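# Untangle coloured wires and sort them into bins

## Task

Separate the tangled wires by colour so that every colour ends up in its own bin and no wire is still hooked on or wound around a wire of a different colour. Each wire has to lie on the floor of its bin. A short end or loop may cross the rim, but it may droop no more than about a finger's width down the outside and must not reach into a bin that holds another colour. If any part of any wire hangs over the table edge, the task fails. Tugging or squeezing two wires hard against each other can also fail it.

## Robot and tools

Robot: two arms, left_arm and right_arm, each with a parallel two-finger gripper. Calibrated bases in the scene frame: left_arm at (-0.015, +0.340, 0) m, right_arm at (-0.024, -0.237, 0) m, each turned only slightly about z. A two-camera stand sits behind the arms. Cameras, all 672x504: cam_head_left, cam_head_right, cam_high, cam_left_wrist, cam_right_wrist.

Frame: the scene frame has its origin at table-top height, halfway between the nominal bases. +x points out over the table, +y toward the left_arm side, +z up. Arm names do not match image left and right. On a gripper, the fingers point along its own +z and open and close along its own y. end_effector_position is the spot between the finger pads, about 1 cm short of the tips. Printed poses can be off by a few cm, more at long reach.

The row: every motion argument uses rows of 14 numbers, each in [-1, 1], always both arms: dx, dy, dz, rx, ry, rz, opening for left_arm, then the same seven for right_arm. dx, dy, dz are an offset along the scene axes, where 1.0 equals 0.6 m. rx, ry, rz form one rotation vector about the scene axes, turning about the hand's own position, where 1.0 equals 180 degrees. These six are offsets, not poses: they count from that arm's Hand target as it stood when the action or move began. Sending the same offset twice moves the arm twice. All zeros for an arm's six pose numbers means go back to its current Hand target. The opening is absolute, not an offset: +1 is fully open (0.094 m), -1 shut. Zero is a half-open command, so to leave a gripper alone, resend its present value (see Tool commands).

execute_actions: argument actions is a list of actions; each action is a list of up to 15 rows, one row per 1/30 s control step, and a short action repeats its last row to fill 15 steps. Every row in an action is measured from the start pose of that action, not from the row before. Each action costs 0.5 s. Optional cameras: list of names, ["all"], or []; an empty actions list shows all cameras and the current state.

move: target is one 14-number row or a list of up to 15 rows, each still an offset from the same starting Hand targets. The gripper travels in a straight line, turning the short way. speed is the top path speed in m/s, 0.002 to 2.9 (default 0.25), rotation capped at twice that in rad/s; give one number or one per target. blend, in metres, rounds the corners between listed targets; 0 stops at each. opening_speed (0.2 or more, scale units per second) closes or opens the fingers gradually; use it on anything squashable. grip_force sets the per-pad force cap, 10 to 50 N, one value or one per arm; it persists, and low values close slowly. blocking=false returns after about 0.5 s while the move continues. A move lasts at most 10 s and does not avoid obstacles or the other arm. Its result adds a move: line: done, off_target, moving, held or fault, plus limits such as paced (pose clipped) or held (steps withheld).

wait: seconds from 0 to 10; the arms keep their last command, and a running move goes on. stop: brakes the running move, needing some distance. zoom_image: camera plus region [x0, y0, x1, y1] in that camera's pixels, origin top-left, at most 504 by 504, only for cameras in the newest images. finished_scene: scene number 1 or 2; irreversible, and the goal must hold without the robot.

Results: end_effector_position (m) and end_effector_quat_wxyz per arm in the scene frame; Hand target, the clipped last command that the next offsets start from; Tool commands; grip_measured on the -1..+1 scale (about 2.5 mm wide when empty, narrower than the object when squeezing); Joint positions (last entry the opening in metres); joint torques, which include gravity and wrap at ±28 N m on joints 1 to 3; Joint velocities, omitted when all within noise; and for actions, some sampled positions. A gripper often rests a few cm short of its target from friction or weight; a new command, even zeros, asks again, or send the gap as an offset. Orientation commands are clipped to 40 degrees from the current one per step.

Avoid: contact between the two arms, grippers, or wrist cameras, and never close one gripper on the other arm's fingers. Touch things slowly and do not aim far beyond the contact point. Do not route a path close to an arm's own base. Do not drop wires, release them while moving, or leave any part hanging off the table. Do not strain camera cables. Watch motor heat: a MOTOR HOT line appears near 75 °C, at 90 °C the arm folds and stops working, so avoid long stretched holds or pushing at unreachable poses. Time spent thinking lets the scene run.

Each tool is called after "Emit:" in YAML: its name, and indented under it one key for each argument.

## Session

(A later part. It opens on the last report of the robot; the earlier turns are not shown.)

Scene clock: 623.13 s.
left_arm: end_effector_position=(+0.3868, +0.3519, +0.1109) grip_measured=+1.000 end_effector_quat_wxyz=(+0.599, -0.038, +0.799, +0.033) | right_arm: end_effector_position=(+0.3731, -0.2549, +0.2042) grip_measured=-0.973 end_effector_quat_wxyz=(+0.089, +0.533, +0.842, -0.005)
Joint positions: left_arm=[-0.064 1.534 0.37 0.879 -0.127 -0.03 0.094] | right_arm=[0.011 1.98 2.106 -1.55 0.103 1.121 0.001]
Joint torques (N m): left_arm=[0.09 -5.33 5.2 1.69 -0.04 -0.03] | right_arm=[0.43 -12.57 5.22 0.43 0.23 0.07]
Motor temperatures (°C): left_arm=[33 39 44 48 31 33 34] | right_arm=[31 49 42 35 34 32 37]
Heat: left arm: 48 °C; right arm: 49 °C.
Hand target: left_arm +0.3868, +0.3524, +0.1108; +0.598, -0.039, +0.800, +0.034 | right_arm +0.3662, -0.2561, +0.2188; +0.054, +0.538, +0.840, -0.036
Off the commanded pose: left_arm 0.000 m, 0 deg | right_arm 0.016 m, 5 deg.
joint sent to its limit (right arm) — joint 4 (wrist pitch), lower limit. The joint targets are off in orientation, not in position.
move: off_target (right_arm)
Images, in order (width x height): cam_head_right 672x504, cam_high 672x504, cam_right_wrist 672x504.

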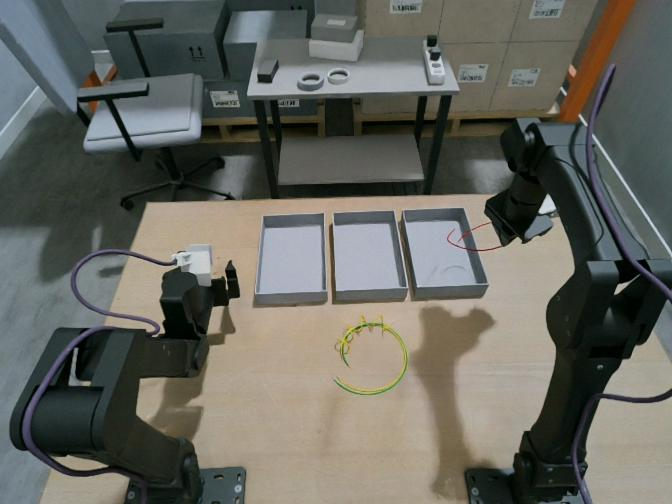

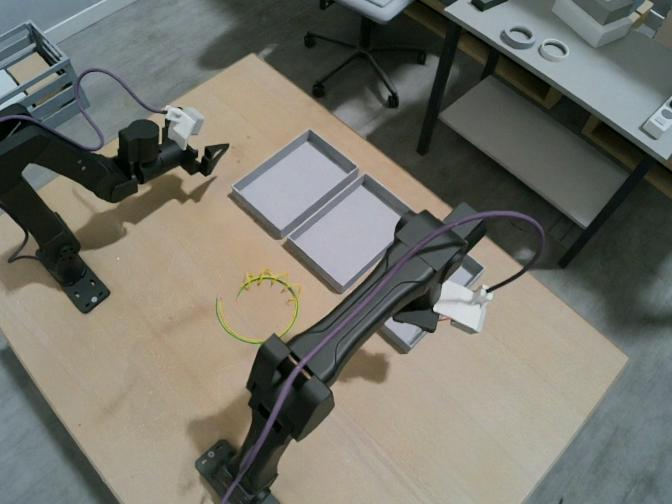

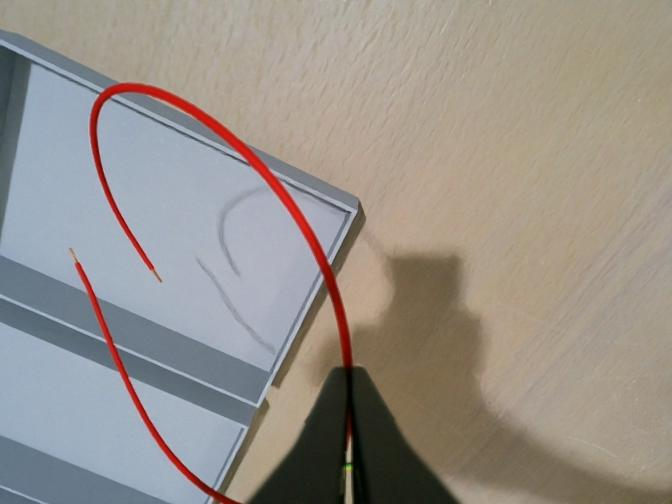

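Emit:
move:
  target:
    - [0,0,0,0,0,0,1,0.16,0.105,0.0,0,0,0,-0.99]
    - [0,0,0,0,0,0,1,0.16,0.105,-0.2,0,0,0,-0.99]
  speed: 0.13
  blend: 0.03
  cameras: ["cam_right_wrist","cam_head_right","cam_high"]

Scene clock: 634.00 s.
left_arm: end_effector_position=(+0.3868, +0.3519, +0.1109) grip_measured=+1.000 end_effector_quat_wxyz=(+0.599, -0.038, +0.799, +0.033) | right_arm: end_effector_position=(+0.4634, -0.1926, +0.1071) grip_measured=-0.973 end_effector_quat_wxyz=(+0.067, +0.536, +0.841, -0.019)
Joint positions: left_arm=[-0.064 1.534 0.37 0.879 -0.127 -0.03 0.094] | right_arm=[0.143 2.483 2.546 -1.555 0.115 1.262 0.001]
Joint torques (N m): left_arm=[0.06 -5.45 5.45 1.71 -0.05 -0.07] | right_arm=[0.25 -11.41 5.48 0.35 0.13 0.07]
Heat: left arm: 48 °C; right arm: 49 °C.
Hand target: left_arm +0.3868, +0.3524, +0.1108; +0.598, -0.039, +0.800, +0.034 | right_arm +0.4623, -0.1931, +0.0989; +0.054, +0.538, +0.840, -0.036
Off the commanded pose: left_arm 0.000 m, 0 deg | right_arm 0.008 m, 2 deg.
joint sent to its limit (right arm) — joint 4 (wrist pitch), lower limit. The joint targets still meet the commanded pose.
move: done
Images, in order (width x height): cam_head_right 672x504, cam_high 672x504, cam_right_wrist 672x504.

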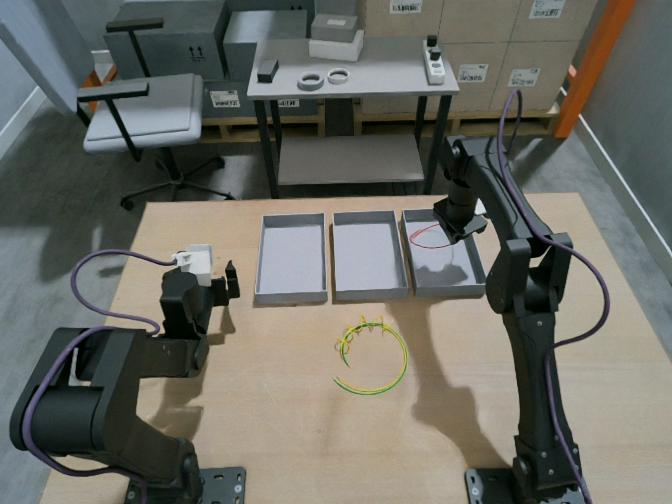

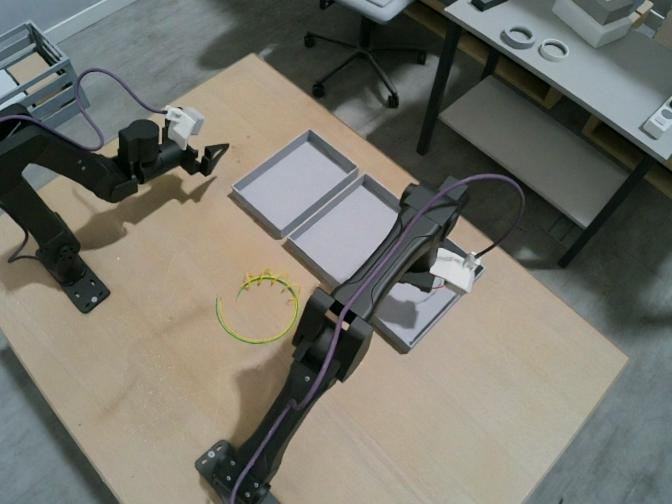

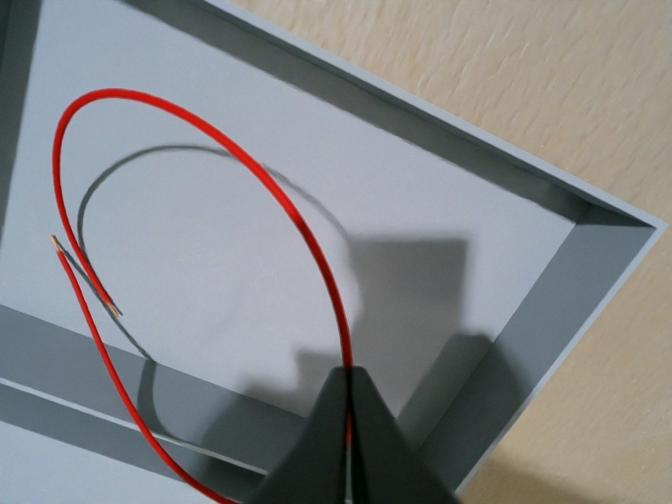

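Emit:
move:
  target:
    - [0,0,0,0,0,0,1,0.0,-0.06,-0.02,0,0,0,-0.99]
    - [0,0,0,0,0,0,1,0.0,-0.06,-0.12,0,0,0,-0.99]
  speed: 0.1
  blend: 0.01
  cameras: ["cam_right_wrist"]

Scene clock: 644.60 s.
left_arm: end_effector_position=(+0.3868, +0.3519, +0.1109) grip_measured=+1.000 end_effector_quat_wxyz=(+0.599, -0.038, +0.799, +0.033) | right_arm: end_effector_position=(+0.4560, -0.2303, +0.0229) grip_measured=-0.973 end_effector_quat_wxyz=(+0.036, +0.541, +0.839, -0.045)
Joint positions: left_arm=[-0.064 1.534 0.37 0.879 -0.127 -0.03 0.094] | right_arm=[0.067 2.469 2.186 -1.283 0.116 1.202 0.001]
Joint torques (N m): left_arm=[0.03 -5.44 5.08 1.75 0.03 -0.04] | right_arm=[0.34 -14.71 3.82 0.75 0.09 -0.06]
Heat: left arm: 48 °C; right arm: 50 °C.
Hand target: left_arm +0.3868, +0.3524, +0.1108; +0.598, -0.039, +0.800, +0.034 | right_arm +0.4623, -0.2291, +0.0269; +0.054, +0.538, +0.840, -0.036
Off the commanded pose: left_arm 0.000 m, 0 deg | right_arm 0.008 m, 2 deg.
move: done
Images, in order (width x height): cam_right_wrist 672x504.

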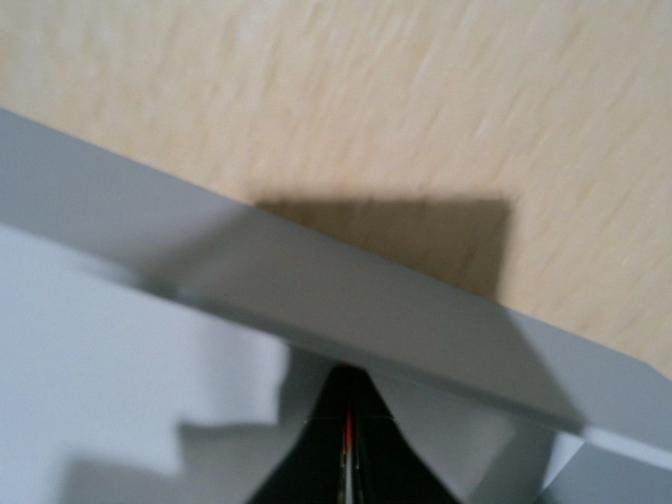

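Emit:
move:
  target:
    - [0,0,0,0,0,0,1,0.0,0.01,0.0,0,0,0,-0.7]
    - [0,0,0,0,0,0,1,-0.04,0.01,0.2,0,0,0,-0.7]
  speed: 0.12
  opening_speed: 0.4
  cameras: ["cam_right_wrist","cam_head_right"]

Emit:
zoom_image:
  camera: "cam_head_right"
  region: [370, 180, 530, 320]

Scene clock: 654.43 s.
left_arm: end_effector_position=(+0.3868, +0.3519, +0.1109) grip_measured=+1.000 end_effector_quat_wxyz=(+0.599, -0.038, +0.799, +0.033) | right_arm: end_effector_position=(+0.4392, -0.2250, +0.1272) grip_measured=-0.702 end_effector_quat_wxyz=(+0.060, +0.537, +0.841, -0.029)
Joint positions: left_arm=[-0.064 1.534 0.37 0.879 -0.127 -0.03 0.094] | right_arm=[0.082 2.347 2.384 -1.546 0.117 1.203 0.014]
Joint torques (N m): left_arm=[0.02 -5.64 5.3 1.78 -0.02 -0.05] | right_arm=[0.54 -14.98 6.79 0.22 0.09 0.04]
Heat: left arm: 48 °C; right arm: 53 °C.
Hand target: left_arm +0.3868, +0.3524, +0.1108; +0.598, -0.039, +0.800, +0.034 | right_arm +0.4383, -0.2230, +0.1469; +0.054, +0.538, +0.840, -0.036
Off the commanded pose: left_arm 0.000 m, 0 deg | right_arm 0.020 m, 1 deg.
joint sent to its limit (right arm) — joint 4 (wrist pitch), lower limit. The joint targets are off in orientation, not in position.
move: off_target (right_arm)
Images, in order (width x height): cam_head_right 672x504, cam_right_wrist 672x504.

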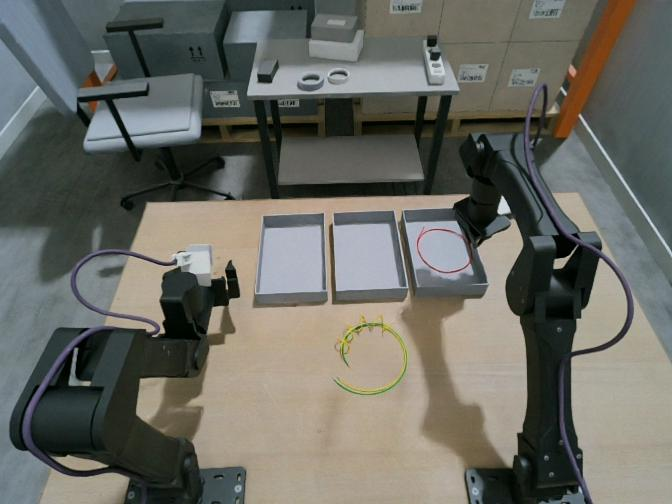

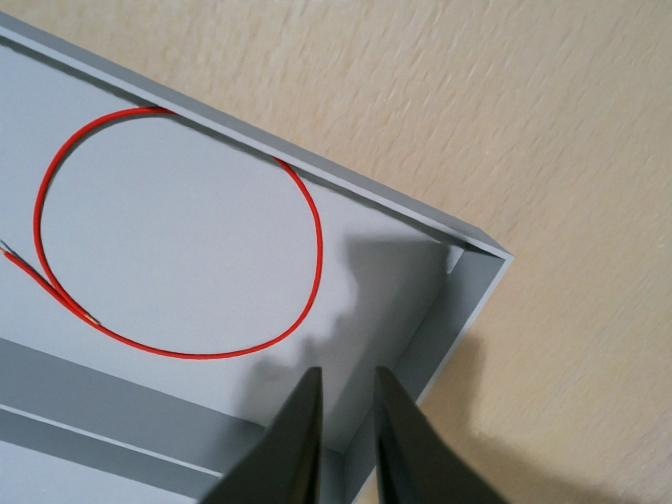

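Scaled by 3.150 from the camera's 672x504 image, which has a finer 960x720 frame.

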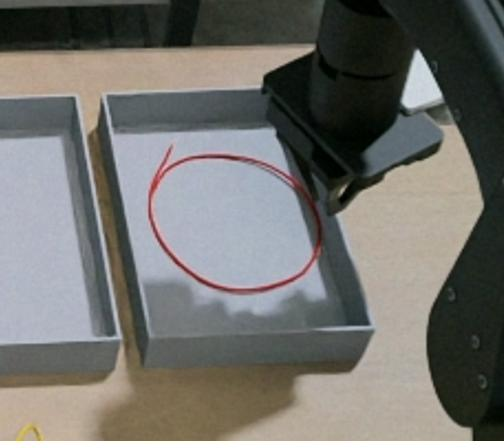

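Emit:
move:
  target:
    - [0,0,0,0,0,0,1,-0.13,0.2,0.08,0,0,0.26,-0.75]
    - [0,0,0,0,0,0,1,-0.38,0.53,-0.08,0,0,0.53,-0.75]
  speed: 0.25
  blend: 0.05
  cameras: ["cam_right_wrist","cam_head_right"]

Scene clock: 669.83 s.
left_arm: end_effector_position=(+0.3868, +0.3519, +0.1109) grip_measured=+1.000 end_effector_quat_wxyz=(+0.599, -0.038, +0.799, +0.033) | right_arm: end_effector_position=(+0.2098, +0.0955, +0.1117) grip_measured=-0.748 end_effector_quat_wxyz=(+0.073, -0.257, +0.963, +0.023)
Joint positions: left_arm=[-0.064 1.534 0.37 0.879 -0.127 -0.03 0.094] | right_arm=[0.995 1.958 1.703 -1.176 0.062 0.458 0.012]
Joint torques (N m): left_arm=[-0.16 -5.37 5.12 1.74 -0.03 -0.02] | right_arm=[-0.25 -7.39 4.9 0.68 -0.05 -0.08]
Motor temperatures (°C): left_arm=[33 39 44 48 31 33 34] | right_arm=[31 58 42 35 34 32 36]
Heat: left arm: 48 °C; right arm: 58 °C.
Hand target: left_arm +0.3868, +0.3524, +0.1108; +0.598, -0.039, +0.800, +0.034 | right_arm +0.2104, +0.0950, +0.0989; +0.063, -0.259, +0.964, +0.016
Off the commanded pose: left_arm 0.000 m, 0 deg | right_arm 0.013 m, 1 deg.
move: off_target (right_arm)
Images, in order (width x height): cam_head_right 672x504, cam_right_wrist 672x504.

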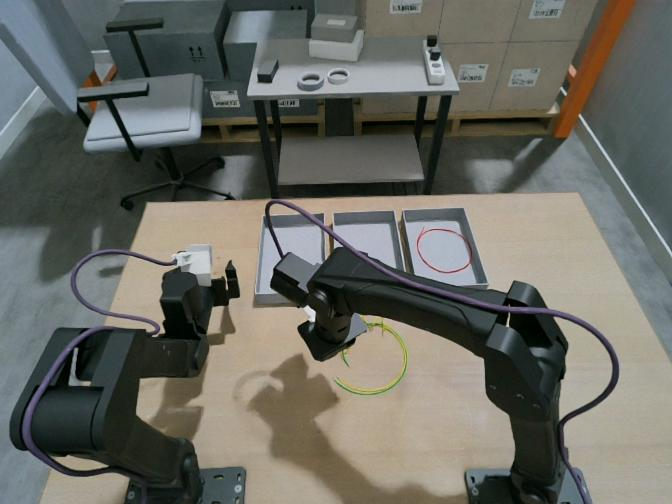

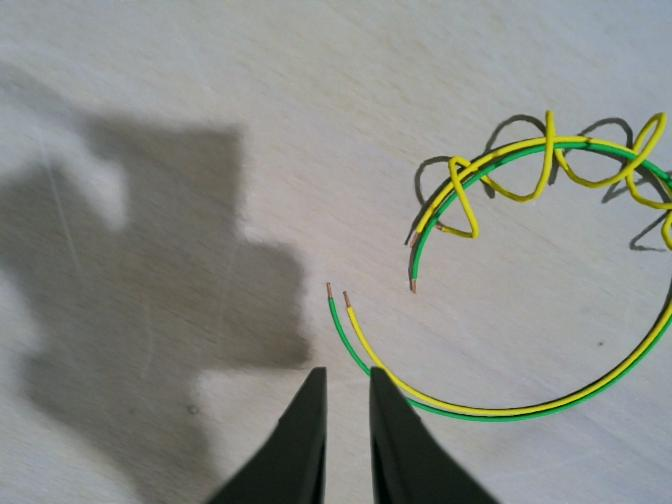

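Emit:
move:
  target: [0,0,0,0,0,0,1,-0.0245,-0.0045,-0.09,0,0,0,-0.84]
  speed: 0.15
  cameras: ["cam_right_wrist"]

Scene clock: 684.77 s.
left_arm: end_effector_position=(+0.3868, +0.3519, +0.1109) grip_measured=+1.000 end_effector_quat_wxyz=(+0.599, -0.038, +0.799, +0.033) | right_arm: end_effector_position=(+0.1977, +0.0922, +0.0537) grip_measured=-0.838 end_effector_quat_wxyz=(+0.068, -0.260, +0.963, +0.020)
Joint positions: left_arm=[-0.064 1.534 0.37 0.879 -0.127 -0.03 0.094] | right_arm=[1.016 1.961 1.478 -0.959 0.062 0.473 0.008]
Joint torques (N m): left_arm=[0.02 -5.39 5.37 1.75 -0.03 -0.02] | right_arm=[0.39 -7.86 4.88 0.65 -0.01 0.07]
Motor temperatures (°C): left_arm=[33 39 44 48 31 33 34] | right_arm=[31 53 41 35 34 32 36]
Heat: left arm: 48 °C; right arm: 53 °C.
Hand target: left_arm +0.3868, +0.3524, +0.1108; +0.598, -0.039, +0.800, +0.034 | right_arm +0.1956, +0.0924, +0.0449; +0.063, -0.259, +0.964, +0.016
Off the commanded pose: left_arm 0.000 m, 0 deg | right_arm 0.009 m, 1 deg.
move: done
Images, in order (width x height): cam_right_wrist 672x504.

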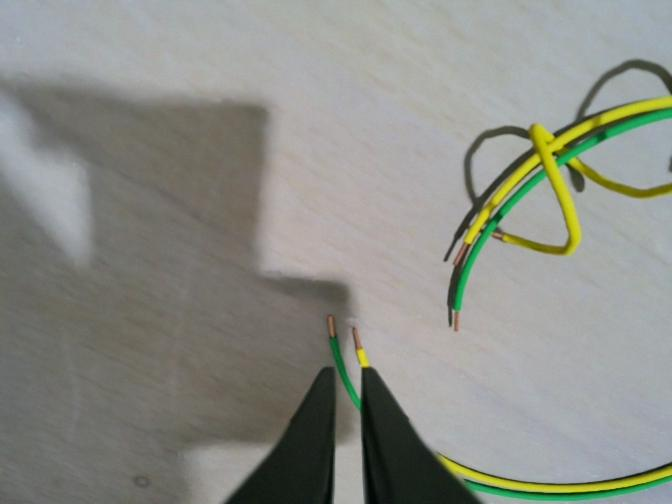

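Emit:
move:
  target:
    - [0,0,0,0,0,0,1,-0.0143,-0.002,-0.03,0,0,0,-0.84]
  speed: 0.1
  cameras: ["cam_right_wrist"]

Emit:
zoom_image:
  camera: "cam_right_wrist"
  region: [260, 270, 460, 430]

Scene clock: 702.83 s.
left_arm: end_effector_position=(+0.3868, +0.3519, +0.1109) grip_measured=+1.000 end_effector_quat_wxyz=(+0.599, -0.038, +0.799, +0.033) | right_arm: end_effector_position=(+0.1898, +0.0918, +0.0363) grip_measured=-0.838 end_effector_quat_wxyz=(+0.068, -0.259, +0.963, +0.022)
Joint positions: left_arm=[-0.064 1.534 0.37 0.879 -0.127 -0.03 0.094] | right_arm=[1.032 1.961 1.406 -0.886 0.062 0.491 0.008]
Joint torques (N m): left_arm=[-0.08 -5.45 5.16 1.74 0 -0.03] | right_arm=[0.5 -7.66 4.62 0.67 0.02 0.07]
Heat: left arm: 49 °C; right arm: 50 °C.
Hand target: left_arm +0.3868, +0.3524, +0.1108; +0.598, -0.039, +0.800, +0.034 | right_arm +0.1870, +0.0911, +0.0268; +0.063, -0.259, +0.964, +0.016
Off the commanded pose: left_arm 0.000 m, 0 deg | right_arm 0.010 m, 1 deg.
move: done
Images, in order (width x height): cam_right_wrist 672x504.

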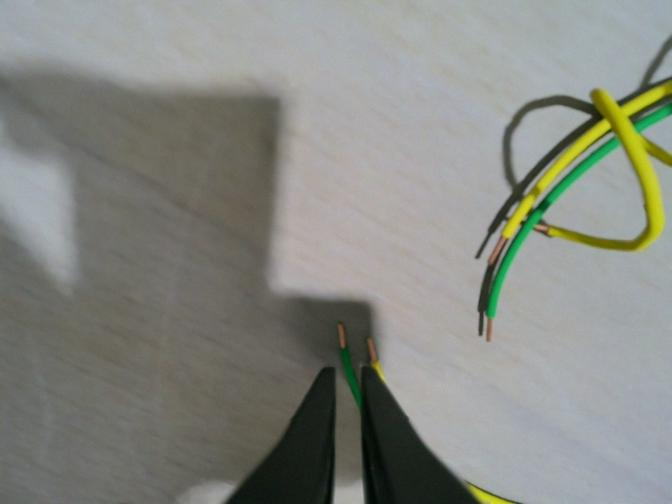

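Scaled by 2.520 from the camera's 672x504 image, which has a finer 960x720 frame.

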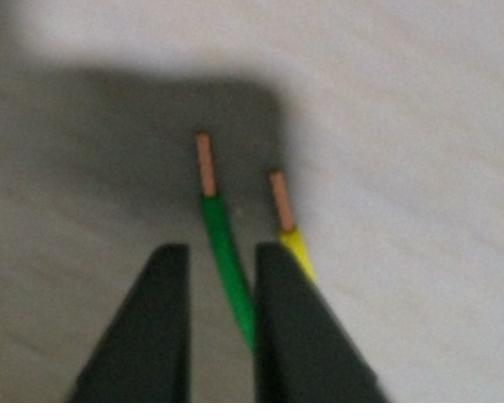

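Emit:
move:
  target:
    - [0,0,0,0,0,0,1,0.001,-0.001,-0.003,0,0,0.09,-0.84]
  speed: 0.1
  cameras: ["cam_right_wrist"]

Emit:
zoom_image:
  camera: "cam_right_wrist"
  region: [260, 270, 460, 430]

Scene clock: 715.07 s.
left_arm: end_effector_position=(+0.3868, +0.3519, +0.1109) grip_measured=+1.000 end_effector_quat_wxyz=(+0.599, -0.038, +0.799, +0.033) | right_arm: end_effector_position=(+0.1878, +0.0926, +0.0314) grip_measured=-0.838 end_effector_quat_wxyz=(+0.065, -0.392, +0.917, +0.023)
Joint positions: left_arm=[-0.064 1.534 0.37 0.879 -0.127 -0.03 0.094] | right_arm=[1.026 1.961 1.385 -0.86 0.037 0.205 0.008]
Joint torques (N m): left_arm=[-0.1 -5.61 5.09 1.71 -0.03 -0.03] | right_arm=[-0.5 -8.42 4.48 0.7 -0.13 -0.05]
Heat: left arm: 49 °C; right arm: 49 °C.
Hand target: left_arm +0.3868, +0.3524, +0.1108; +0.598, -0.039, +0.800, +0.034 | right_arm +0.1876, +0.0904, +0.0250; +0.060, -0.392, +0.918, +0.025
Off the commanded pose: left_arm 0.000 m, 0 deg | right_arm 0.007 m, 1 deg.
move: done
Images, in order (width x height): cam_right_wrist 672x504.

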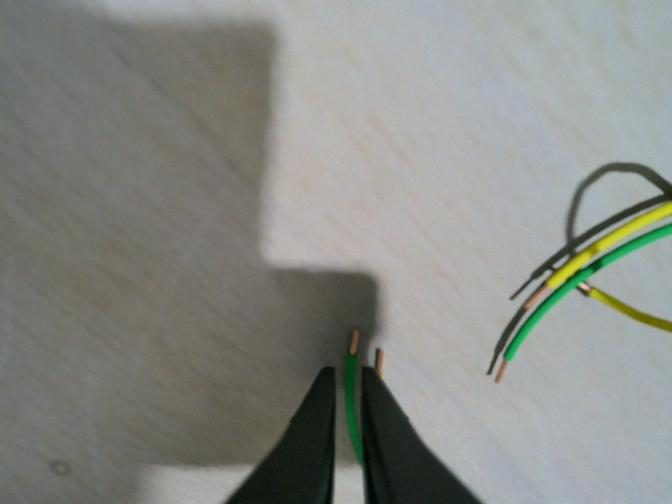

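Scaled by 2.520 from the camera's 672x504 image, which has a finer 960x720 frame.

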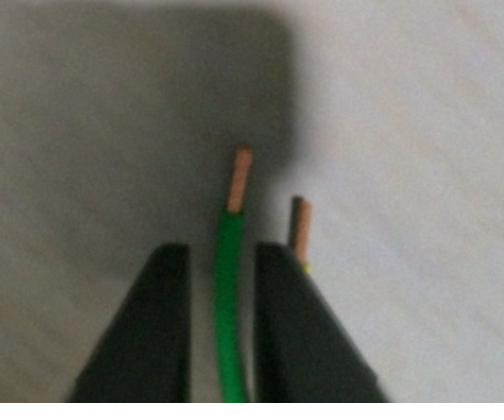

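Emit:
move:
  target:
    - [0,0,0,0,0,0,1,-0.004,0.003,-0.022,0,0,0,-0.84]
    - [0,0,0,0,0,0,1,-0.004,0.003,-0.022,0,0,0,-0.99]
  speed: 0.06
  cameras: ["cam_right_wrist"]

Emit:
zoom_image:
  camera: "cam_right_wrist"
  region: [260, 270, 460, 430]

Scene clock: 727.00 s.
left_arm: end_effector_position=(+0.3868, +0.3519, +0.1109) grip_measured=+1.000 end_effector_quat_wxyz=(+0.599, -0.038, +0.799, +0.033) | right_arm: end_effector_position=(+0.1885, +0.0936, +0.0225) grip_measured=-0.986 end_effector_quat_wxyz=(+0.070, -0.392, +0.917, +0.027)
Joint positions: left_arm=[-0.064 1.534 0.37 0.879 -0.127 -0.03 0.094] | right_arm=[1.026 1.968 1.356 -0.813 0.037 0.204 0.001]
Joint torques (N m): left_arm=[-0.02 -5.49 5.16 1.78 0 -0.01] | right_arm=[0.13 -7.45 4.51 0.72 -0.12 0.02]
Motor temperatures (°C): left_arm=[33 39 44 49 31 33 34] | right_arm=[31 48 41 36 34 32 35]
Heat: left arm: 49 °C; right arm: 48 °C.
Hand target: left_arm +0.3868, +0.3524, +0.1108; +0.598, -0.039, +0.800, +0.034 | right_arm +0.1853, +0.0923, +0.0119; +0.060, -0.392, +0.917, +0.025
Off the commanded pose: left_arm 0.000 m, 0 deg | right_arm 0.011 m, 1 deg.
move: off_target (right_arm); target 2's new opening was sent with right_arm's hand 0.011 m and 1 deg from that target
Images, in order (width x height): cam_right_wrist 672x504.

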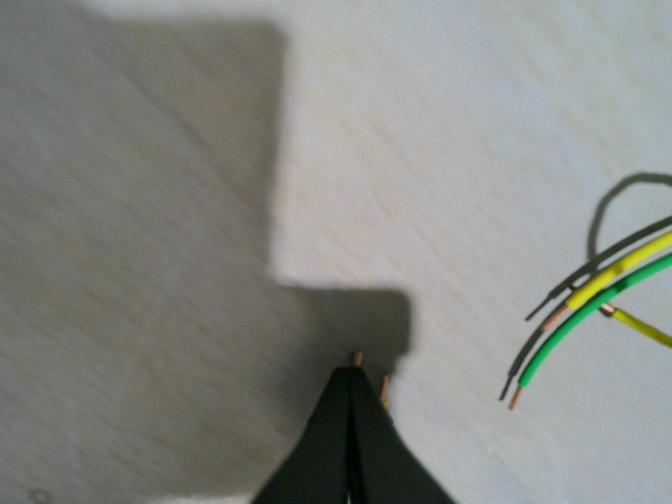

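Scaled by 2.520 from the camera's 672x504 image, which has a finer 960x720 frame.

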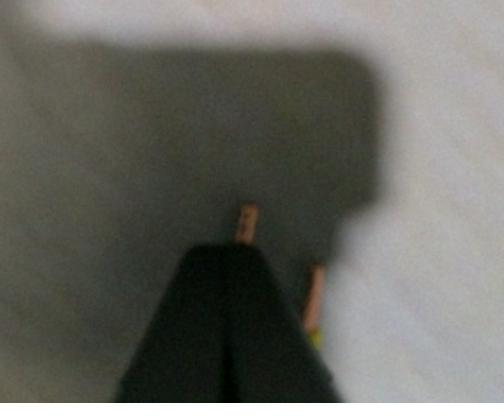

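Emit:
move:
  target:
    - [0,0,0,0,0,0,1,-0.002,0.001,0.02,0,0,0,-0.84]
  speed: 0.06
  cameras: ["cam_right_wrist"]

Emit:
zoom_image:
  camera: "cam_right_wrist"
  region: [260, 270, 460, 430]

Scene clock: 737.63 s.
left_arm: end_effector_position=(+0.3868, +0.3519, +0.1109) grip_measured=+1.000 end_effector_quat_wxyz=(+0.599, -0.038, +0.799, +0.033) | right_arm: end_effector_position=(+0.1860, +0.0896, +0.0218) grip_measured=-0.842 end_effector_quat_wxyz=(+0.062, -0.392, +0.918, +0.021)
Joint positions: left_arm=[-0.064 1.534 0.37 0.879 -0.127 -0.03 0.094] | right_arm=[1.026 1.968 1.356 -0.832 0.037 0.204 0.007]
Joint torques (N m): left_arm=[-0.05 -5.42 5.18 1.77 -0.04 0.01] | right_arm=[0.42 -8.76 6.58 0.42 -0.11 0.05]
Heat: left arm: 49 °C; right arm: 47 °C.
Hand target: left_arm +0.3868, +0.3524, +0.1108; +0.598, -0.039, +0.800, +0.034 | right_arm +0.1841, +0.0930, +0.0239; +0.060, -0.393, +0.917, +0.025
Off the commanded pose: left_arm 0.000 m, 0 deg | right_arm 0.004 m, 0 deg.
move: done
Images, in order (width x height): cam_right_wrist 672x504.

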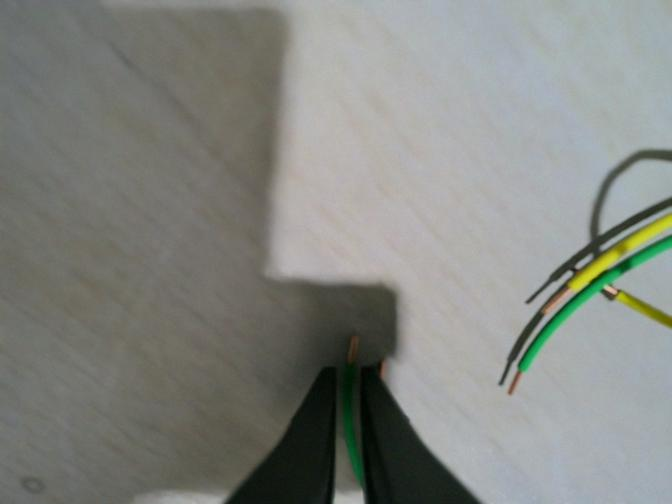

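Scaled by 2.520 from the camera's 672x504 image, which has a finer 960x720 frame.

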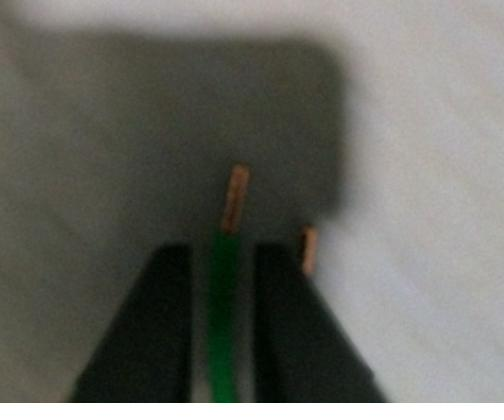

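Emit:
move:
  target:
    - [0,0,0,0,0,0,1,-0.002,0.003,-0.036,0,0,0,-0.84]
    - [0,0,0,0,0,0,1,-0.002,0.003,-0.036,0,0,0,-0.99]
  speed: 0.06
  cameras: ["cam_right_wrist"]

Emit:
zoom_image:
  camera: "cam_right_wrist"
  region: [260, 270, 460, 430]

Scene clock: 748.60 s.
left_arm: end_effector_position=(+0.3868, +0.3519, +0.1109) grip_measured=+1.000 end_effector_quat_wxyz=(+0.599, -0.038, +0.799, +0.033) | right_arm: end_effector_position=(+0.1882, +0.0961, +0.0192) grip_measured=-0.972 end_effector_quat_wxyz=(+0.073, -0.392, +0.917, +0.029)
Joint positions: left_arm=[-0.064 1.534 0.37 0.879 -0.127 -0.03 0.094] | right_arm=[1.03 1.974 1.349 -0.793 0.037 0.209 0.001]
Joint torques (N m): left_arm=[-0.1 -5.48 5.15 1.75 -0.02 -0.01] | right_arm=[0.54 -6.63 3.75 0.88 -0.11 0.07]
Heat: left arm: 49 °C; right arm: 46 °C.
Hand target: left_arm +0.3868, +0.3524, +0.1108; +0.598, -0.039, +0.800, +0.034 | right_arm +0.1828, +0.0947, +0.0023; +0.060, -0.393, +0.917, +0.025
Off the commanded pose: left_arm 0.000 m, 0 deg | right_arm 0.018 m, 2 deg.
move: off_target (right_arm); target 2's new opening was sent with right_arm's hand 0.018 m and 1 deg from that target
Images, in order (width x height): cam_right_wrist 672x504.

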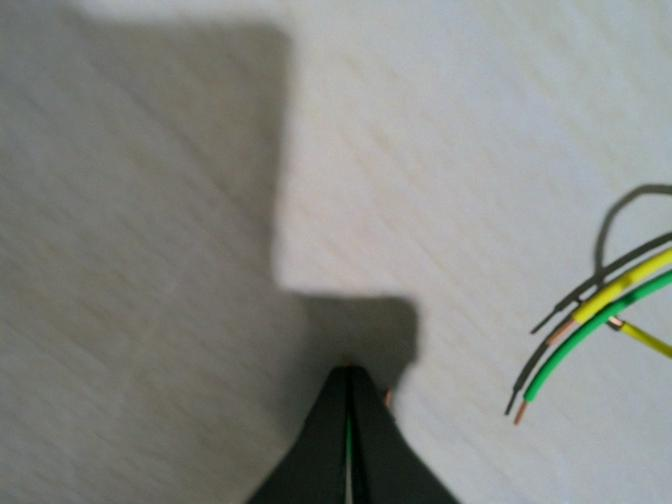

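Scaled by 2.520 from the camera's 672x504 image, which has a finer 960x720 frame.

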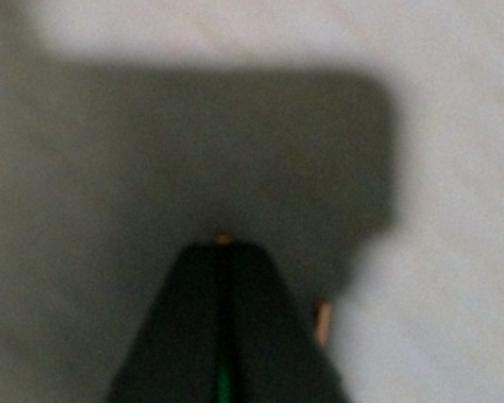

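Emit:
move:
  target:
    - [0,0,0,0,0,0,1,0.005,0.005,0.11,0,0,-0.05,-0.99]
  speed: 0.1
  cameras: ["cam_right_wrist","cam_head_right"]

Emit:
zoom_image:
  camera: "cam_head_right"
  region: [310, 290, 490, 410]

Scene clock: 761.77 s.
left_arm: end_effector_position=(+0.3868, +0.3519, +0.1109) grip_measured=+1.000 end_effector_quat_wxyz=(+0.599, -0.038, +0.799, +0.033) | right_arm: end_effector_position=(+0.1819, +0.0904, +0.0509) grip_measured=-0.973 end_effector_quat_wxyz=(+0.041, -0.320, +0.946, +0.010)
Joint positions: left_arm=[-0.064 1.534 0.37 0.879 -0.127 -0.03 0.094] | right_arm=[1.036 1.974 1.49 -1.012 0.037 0.371 0.001]
Joint torques (N m): left_arm=[-0.09 -5.45 5.33 1.79 0 -0.06] | right_arm=[0.58 -11.38 8.14 0.28 0.12 0.06]
Heat: left arm: 49 °C; right arm: 46 °C.
Hand target: left_arm +0.3868, +0.3524, +0.1108; +0.598, -0.039, +0.800, +0.034 | right_arm +0.1858, +0.0977, +0.0683; +0.062, -0.319, +0.945, +0.020
Off the commanded pose: left_arm 0.000 m, 0 deg | right_arm 0.019 m, 3 deg.
move: off_target (right_arm)
Images, in order (width x height): cam_head_right 672x504, cam_right_wrist 672x504.

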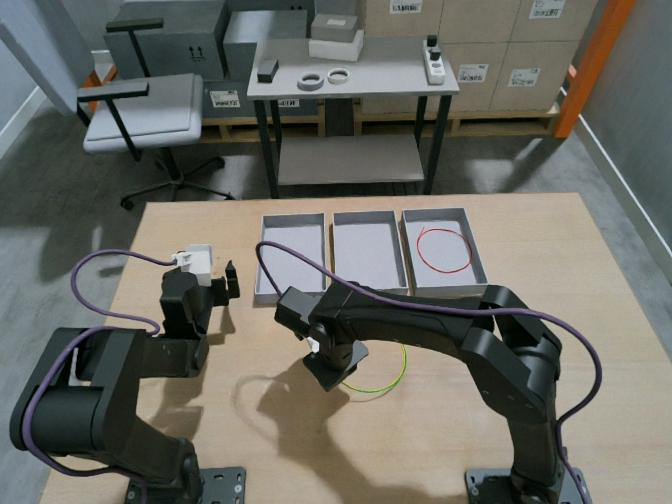

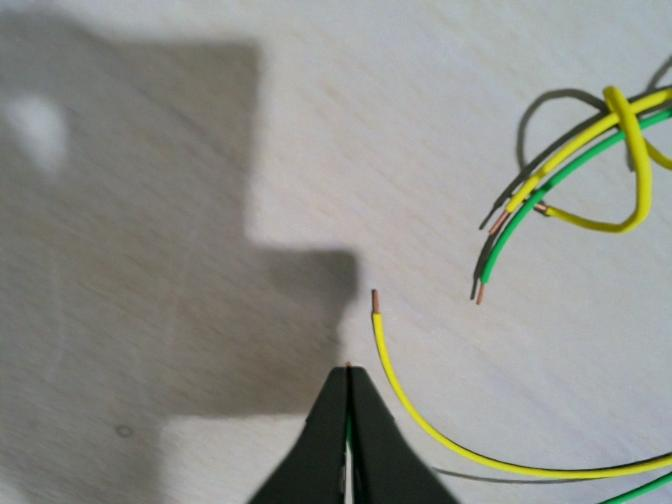

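Scaled by 2.800 from the camera's 672x504 image, which has a finer 960x720 frame.

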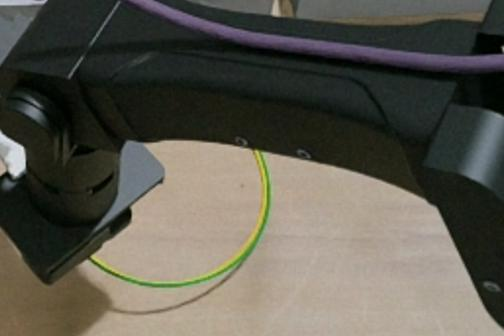

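Emit:
move:
  target:
    - [0,0,0,0,0,0,1,0.057,0.037,0.06,0,0,-0.1,-0.99]
    - [0,0,0,0,0,0,1,0.2,0.012,0.06,0,0,-0.3,-0.99]
    - [0,0,0,0,0,0,1,0.249,-0.188,0.05,0,0,-0.55,-0.99]
    - [0,0,0,0,0,0,1,0.157,-0.413,0.03,0,0,-0.56,-0.99]
  speed: 0.09
  blend: 0.02
  cameras: ["cam_right_wrist","cam_head_right"]

Emit:
zoom_image:
  camera: "cam_head_right"
  region: [310, 290, 490, 410]

Scene clock: 781.40 s.
left_arm: end_effector_position=(+0.3868, +0.3519, +0.1109) grip_measured=+1.000 end_effector_quat_wxyz=(+0.599, -0.038, +0.799, +0.033) | right_arm: end_effector_position=(+0.3219, -0.0412, +0.0844) grip_measured=-0.973 end_effector_quat_wxyz=(+0.041, +0.515, +0.855, -0.044)
Joint positions: left_arm=[-0.064 1.534 0.37 0.879 -0.127 -0.03 0.094] | right_arm=[0.576 2.111 1.825 -1.327 0.112 1.651 0.001]
Joint torques (N m): left_arm=[-0.02 -5.45 5.26 1.72 -0.04 -0.03] | right_arm=[-0.16 -13.68 4.29 0.22 0.23 -0.06]
Heat: left arm: 49 °C; right arm: 49 °C.
Hand target: left_arm +0.3868, +0.3524, +0.1108; +0.598, -0.039, +0.800, +0.034 | right_arm +0.3228, -0.0454, +0.0956; +0.055, +0.515, +0.855, -0.034 (not the last commanded pose)
Off the commanded pose: left_arm 0.000 m, 0 deg | right_arm 0.117 m, 2 deg.
move: off_target (right_arm; path cut at 10 s); path passed 3 of 4 targets
Images, in order (width x height): cam_head_right 672x504, cam_right_wrist 672x504.

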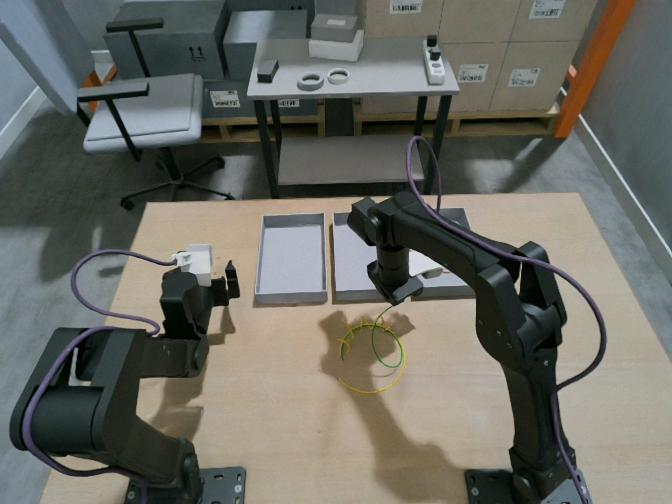

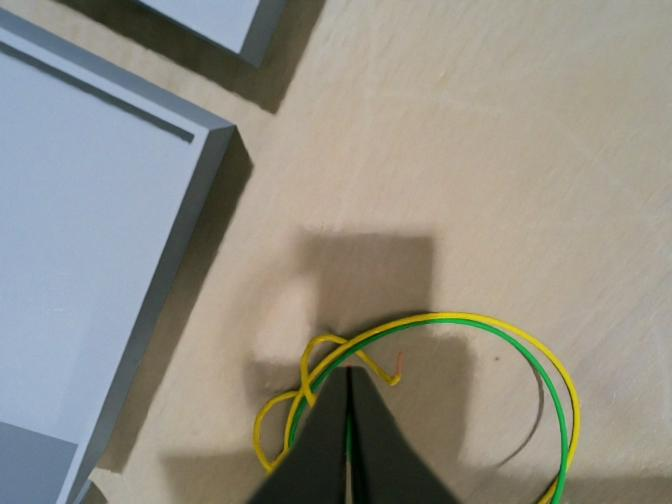

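Scaled by 2.800 from the camera's 672x504 image, which has a finer 960x720 frame.

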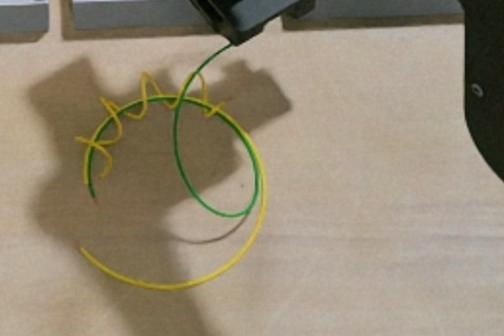

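Emit:
move:
  target:
    - [0,0,0,0,0,0,1,-0.073,-0.174,-0.02,0,0,-0.02,-0.99]
    - [0,0,0,0,0,0,1,-0.133,-0.424,-0.035,0,0,-0.02,-0.99]
    - [0,0,0,0,0,0,1,-0.185,-0.641,-0.025,0,0,-0.02,-0.99]
  speed: 0.09
  blend: 0.02
  cameras: ["cam_head_right"]

Emit:
zoom_image:
  camera: "cam_head_right"
  region: [310, 290, 670, 450]

Scene clock: 799.13 s.
left_arm: end_effector_position=(+0.3868, +0.3519, +0.1109) grip_measured=+1.000 end_effector_quat_wxyz=(+0.599, -0.038, +0.799, +0.033) | right_arm: end_effector_position=(+0.2023, -0.4232, +0.0759) grip_measured=-0.973 end_effector_quat_wxyz=(+0.041, +0.543, +0.838, -0.038)
Joint positions: left_arm=[-0.064 1.534 0.37 0.879 -0.127 -0.03 0.094] | right_arm=[-0.637 1.591 1.121 -1.014 0.069 0.498 0.001]
Joint torques (N m): left_arm=[0.03 -5.52 5.09 1.73 0.01 -0.03] | right_arm=[-0.21 -4.57 8.38 0.54 -0.06 -0.07]
Motor temperatures (°C): left_arm=[33 39 44 49 31 33 34] | right_arm=[31 54 42 35 34 32 37]
Heat: left arm: 49 °C; right arm: 54 °C.
Hand target: left_arm +0.3868, +0.3524, +0.1108; +0.598, -0.039, +0.800, +0.034 | right_arm +0.2117, -0.4301, +0.0806; +0.054, +0.541, +0.838, -0.036
Off the commanded pose: left_arm 0.000 m, 0 deg | right_arm 0.013 m, 2 deg.
move: off_target (right_arm)
Images, in order (width x height): cam_head_right 672x504.

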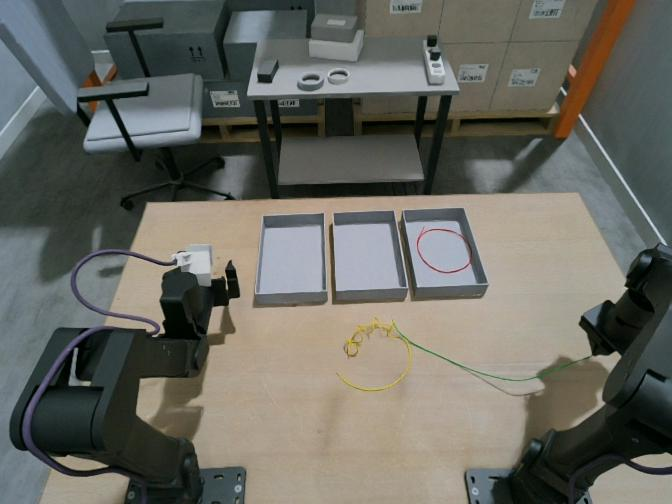

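Scaled by 1.400 from the camera's 672x504 image, which has a finer 960x720 frame.

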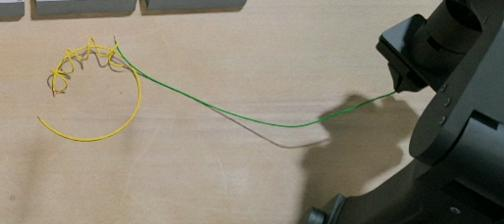

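Emit:
move:
  target:
    - [0,0,0,0,0,0,1,-0.03,-0.13,0.02,0,0,0,-0.99]
    - [0,0,0,0,0,0,1,0.08,-0.06,0.02,0,0,0,-0.99]
    - [0,0,0,0,0,0,1,0.12,0,-0.1,0,0,0,-0.99]
    - [0,0,0,0,0,0,1,0.12,0,-0.1,0,0,0,-0.7]
  speed: 0.1
  blend: 0.02
  cameras: ["cam_head_right","cam_right_wrist"]

Emit:
zoom_image:
  camera: "cam_head_right"
  region: [310, 290, 670, 450]

Scene clock: 813.20 s.
left_arm: end_effector_position=(+0.3868, +0.3519, +0.1109) grip_measured=+1.000 end_effector_quat_wxyz=(+0.599, -0.038, +0.799, +0.033) | right_arm: end_effector_position=(+0.2862, -0.4295, +0.0283) grip_measured=-0.702 end_effector_quat_wxyz=(+0.060, +0.540, +0.839, -0.028)
Joint positions: left_arm=[-0.064 1.534 0.37 0.879 -0.127 -0.03 0.094] | right_arm=[-0.516 1.882 1.264 -0.835 0.061 0.612 0.014]
Joint torques (N m): left_arm=[-0.17 -5.57 5.27 1.74 -0.05 -0.04] | right_arm=[0.25 -6.99 4.62 0.65 0.17 0.06]
Heat: left arm: 49 °C; right arm: 50 °C.
Hand target: left_arm +0.3868, +0.3524, +0.1108; +0.598, -0.039, +0.800, +0.034 | right_arm +0.2837, -0.4301, +0.0206; +0.054, +0.541, +0.838, -0.036
Off the commanded pose: left_arm 0.000 m, 0 deg | right_arm 0.008 m, 1 deg.
move: done
Images, in order (width x height): cam_head_right 672x504, cam_right_wrist 672x504.

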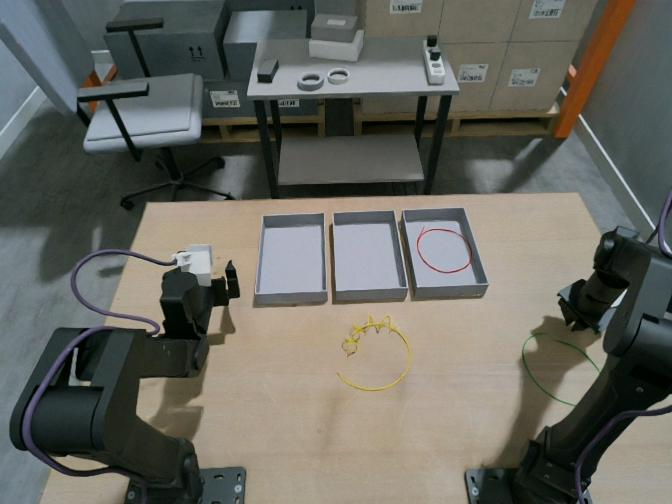

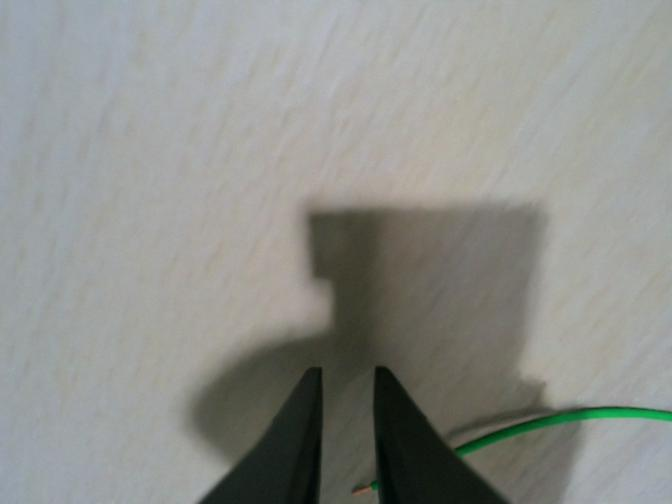

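Scaled by 1.400 from the camera's 672x504 image, which has a finer 960x720 frame.

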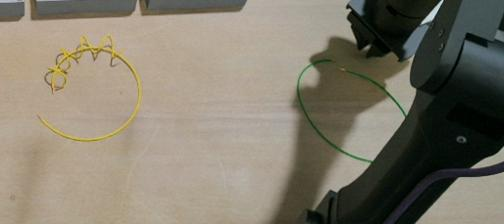

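Emit:
move:
  target:
    - [0,0,0,0,0,0,1,0,0,0.12,0,0,0,-0.7]
    - [0,0,0,0,0,0,1,-0.12,0.13,0.28,0,0,0.17,-0.7]
  speed: 0.2
  blend: 0.03
  cameras: ["cam_head_right","cam_right_wrist"]

Scene clock: 822.30 s.
left_arm: end_effector_position=(+0.3868, +0.3519, +0.1109) grip_measured=+1.000 end_effector_quat_wxyz=(+0.599, -0.038, +0.799, +0.033) | right_arm: end_effector_position=(+0.2095, -0.3547, +0.1776) grip_measured=-0.702 end_effector_quat_wxyz=(+0.045, +0.307, +0.950, -0.023)
Joint positions: left_arm=[-0.064 1.534 0.37 0.879 -0.127 -0.03 0.094] | right_arm=[-0.435 1.454 1.398 -1.419 0.033 0.177 0.014]
Joint torques (N m): left_arm=[-0.06 -5.38 5.26 1.73 -0.03 -0.07] | right_arm=[0.51 -6.08 7.72 0.34 -0.13 -0.06]
Motor temperatures (°C): left_arm=[33 39 44 49 31 33 34] | right_arm=[31 49 42 35 34 32 36]
Heat: left arm: 49 °C; right arm: 49 °C.
Hand target: left_arm +0.3868, +0.3524, +0.1108; +0.598, -0.039, +0.800, +0.034 | right_arm +0.2118, -0.3520, +0.1886; +0.062, +0.301, +0.952, -0.020
Off the commanded pose: left_arm 0.000 m, 0 deg | right_arm 0.012 m, 2 deg.
move: off_target (right_arm)
Images, in order (width x height): cam_head_right 672x504, cam_right_wrist 672x504.

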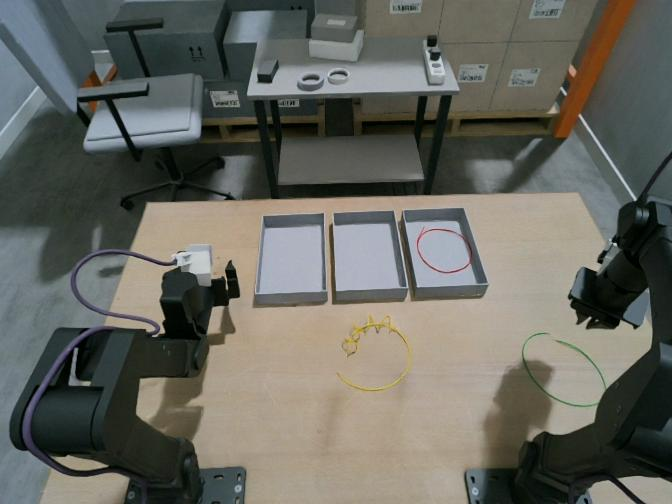

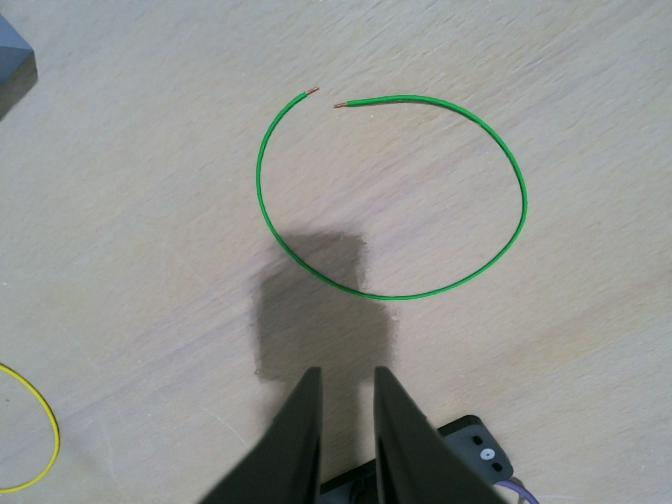

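Emit:
move:
  target:
    - [0,0,0,0,0,0,1,-0.11,-0.033,-0.14,0,0,0.5,-0.7]
  speed: 0.2
  cameras: ["cam_head_right","cam_right_wrist"]

Scene clock: 838.97 s.
left_arm: end_effector_position=(+0.3868, +0.3519, +0.1109) grip_measured=+1.000 end_effector_quat_wxyz=(+0.599, -0.038, +0.799, +0.033) | right_arm: end_effector_position=(+0.1458, -0.3750, +0.1081) grip_measured=-0.702 end_effector_quat_wxyz=(+0.049, -0.460, +0.886, +0.021)
Joint positions: left_arm=[-0.064 1.534 0.37 0.879 -0.127 -0.03 0.094] | right_arm=[-0.763 1.375 1.056 -1.261 -0.107 -1.733 0.014]
Joint torques (N m): left_arm=[-0.09 -5.37 5.31 1.77 -0.05 -0.02] | right_arm=[-0.55 -3.44 4.53 0.31 -0.35 -0.09]
Heat: left arm: 49 °C; right arm: 48 °C.
Hand target: left_arm +0.3868, +0.3524, +0.1108; +0.598, -0.039, +0.800, +0.034 | right_arm +0.1457, -0.3719, +0.1045; +0.058, -0.460, +0.886, +0.029
Off the commanded pose: left_arm 0.000 m, 0 deg | right_arm 0.005 m, 1 deg.
move: done
Images, in order (width x height): cam_head_right 672x504, cam_right_wrist 672x504.

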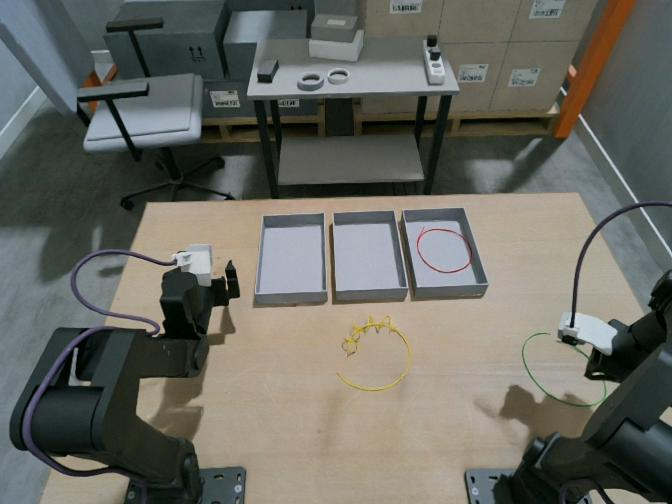

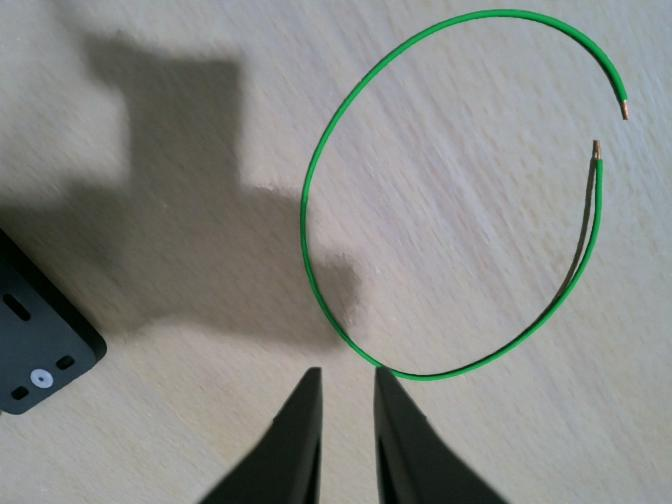

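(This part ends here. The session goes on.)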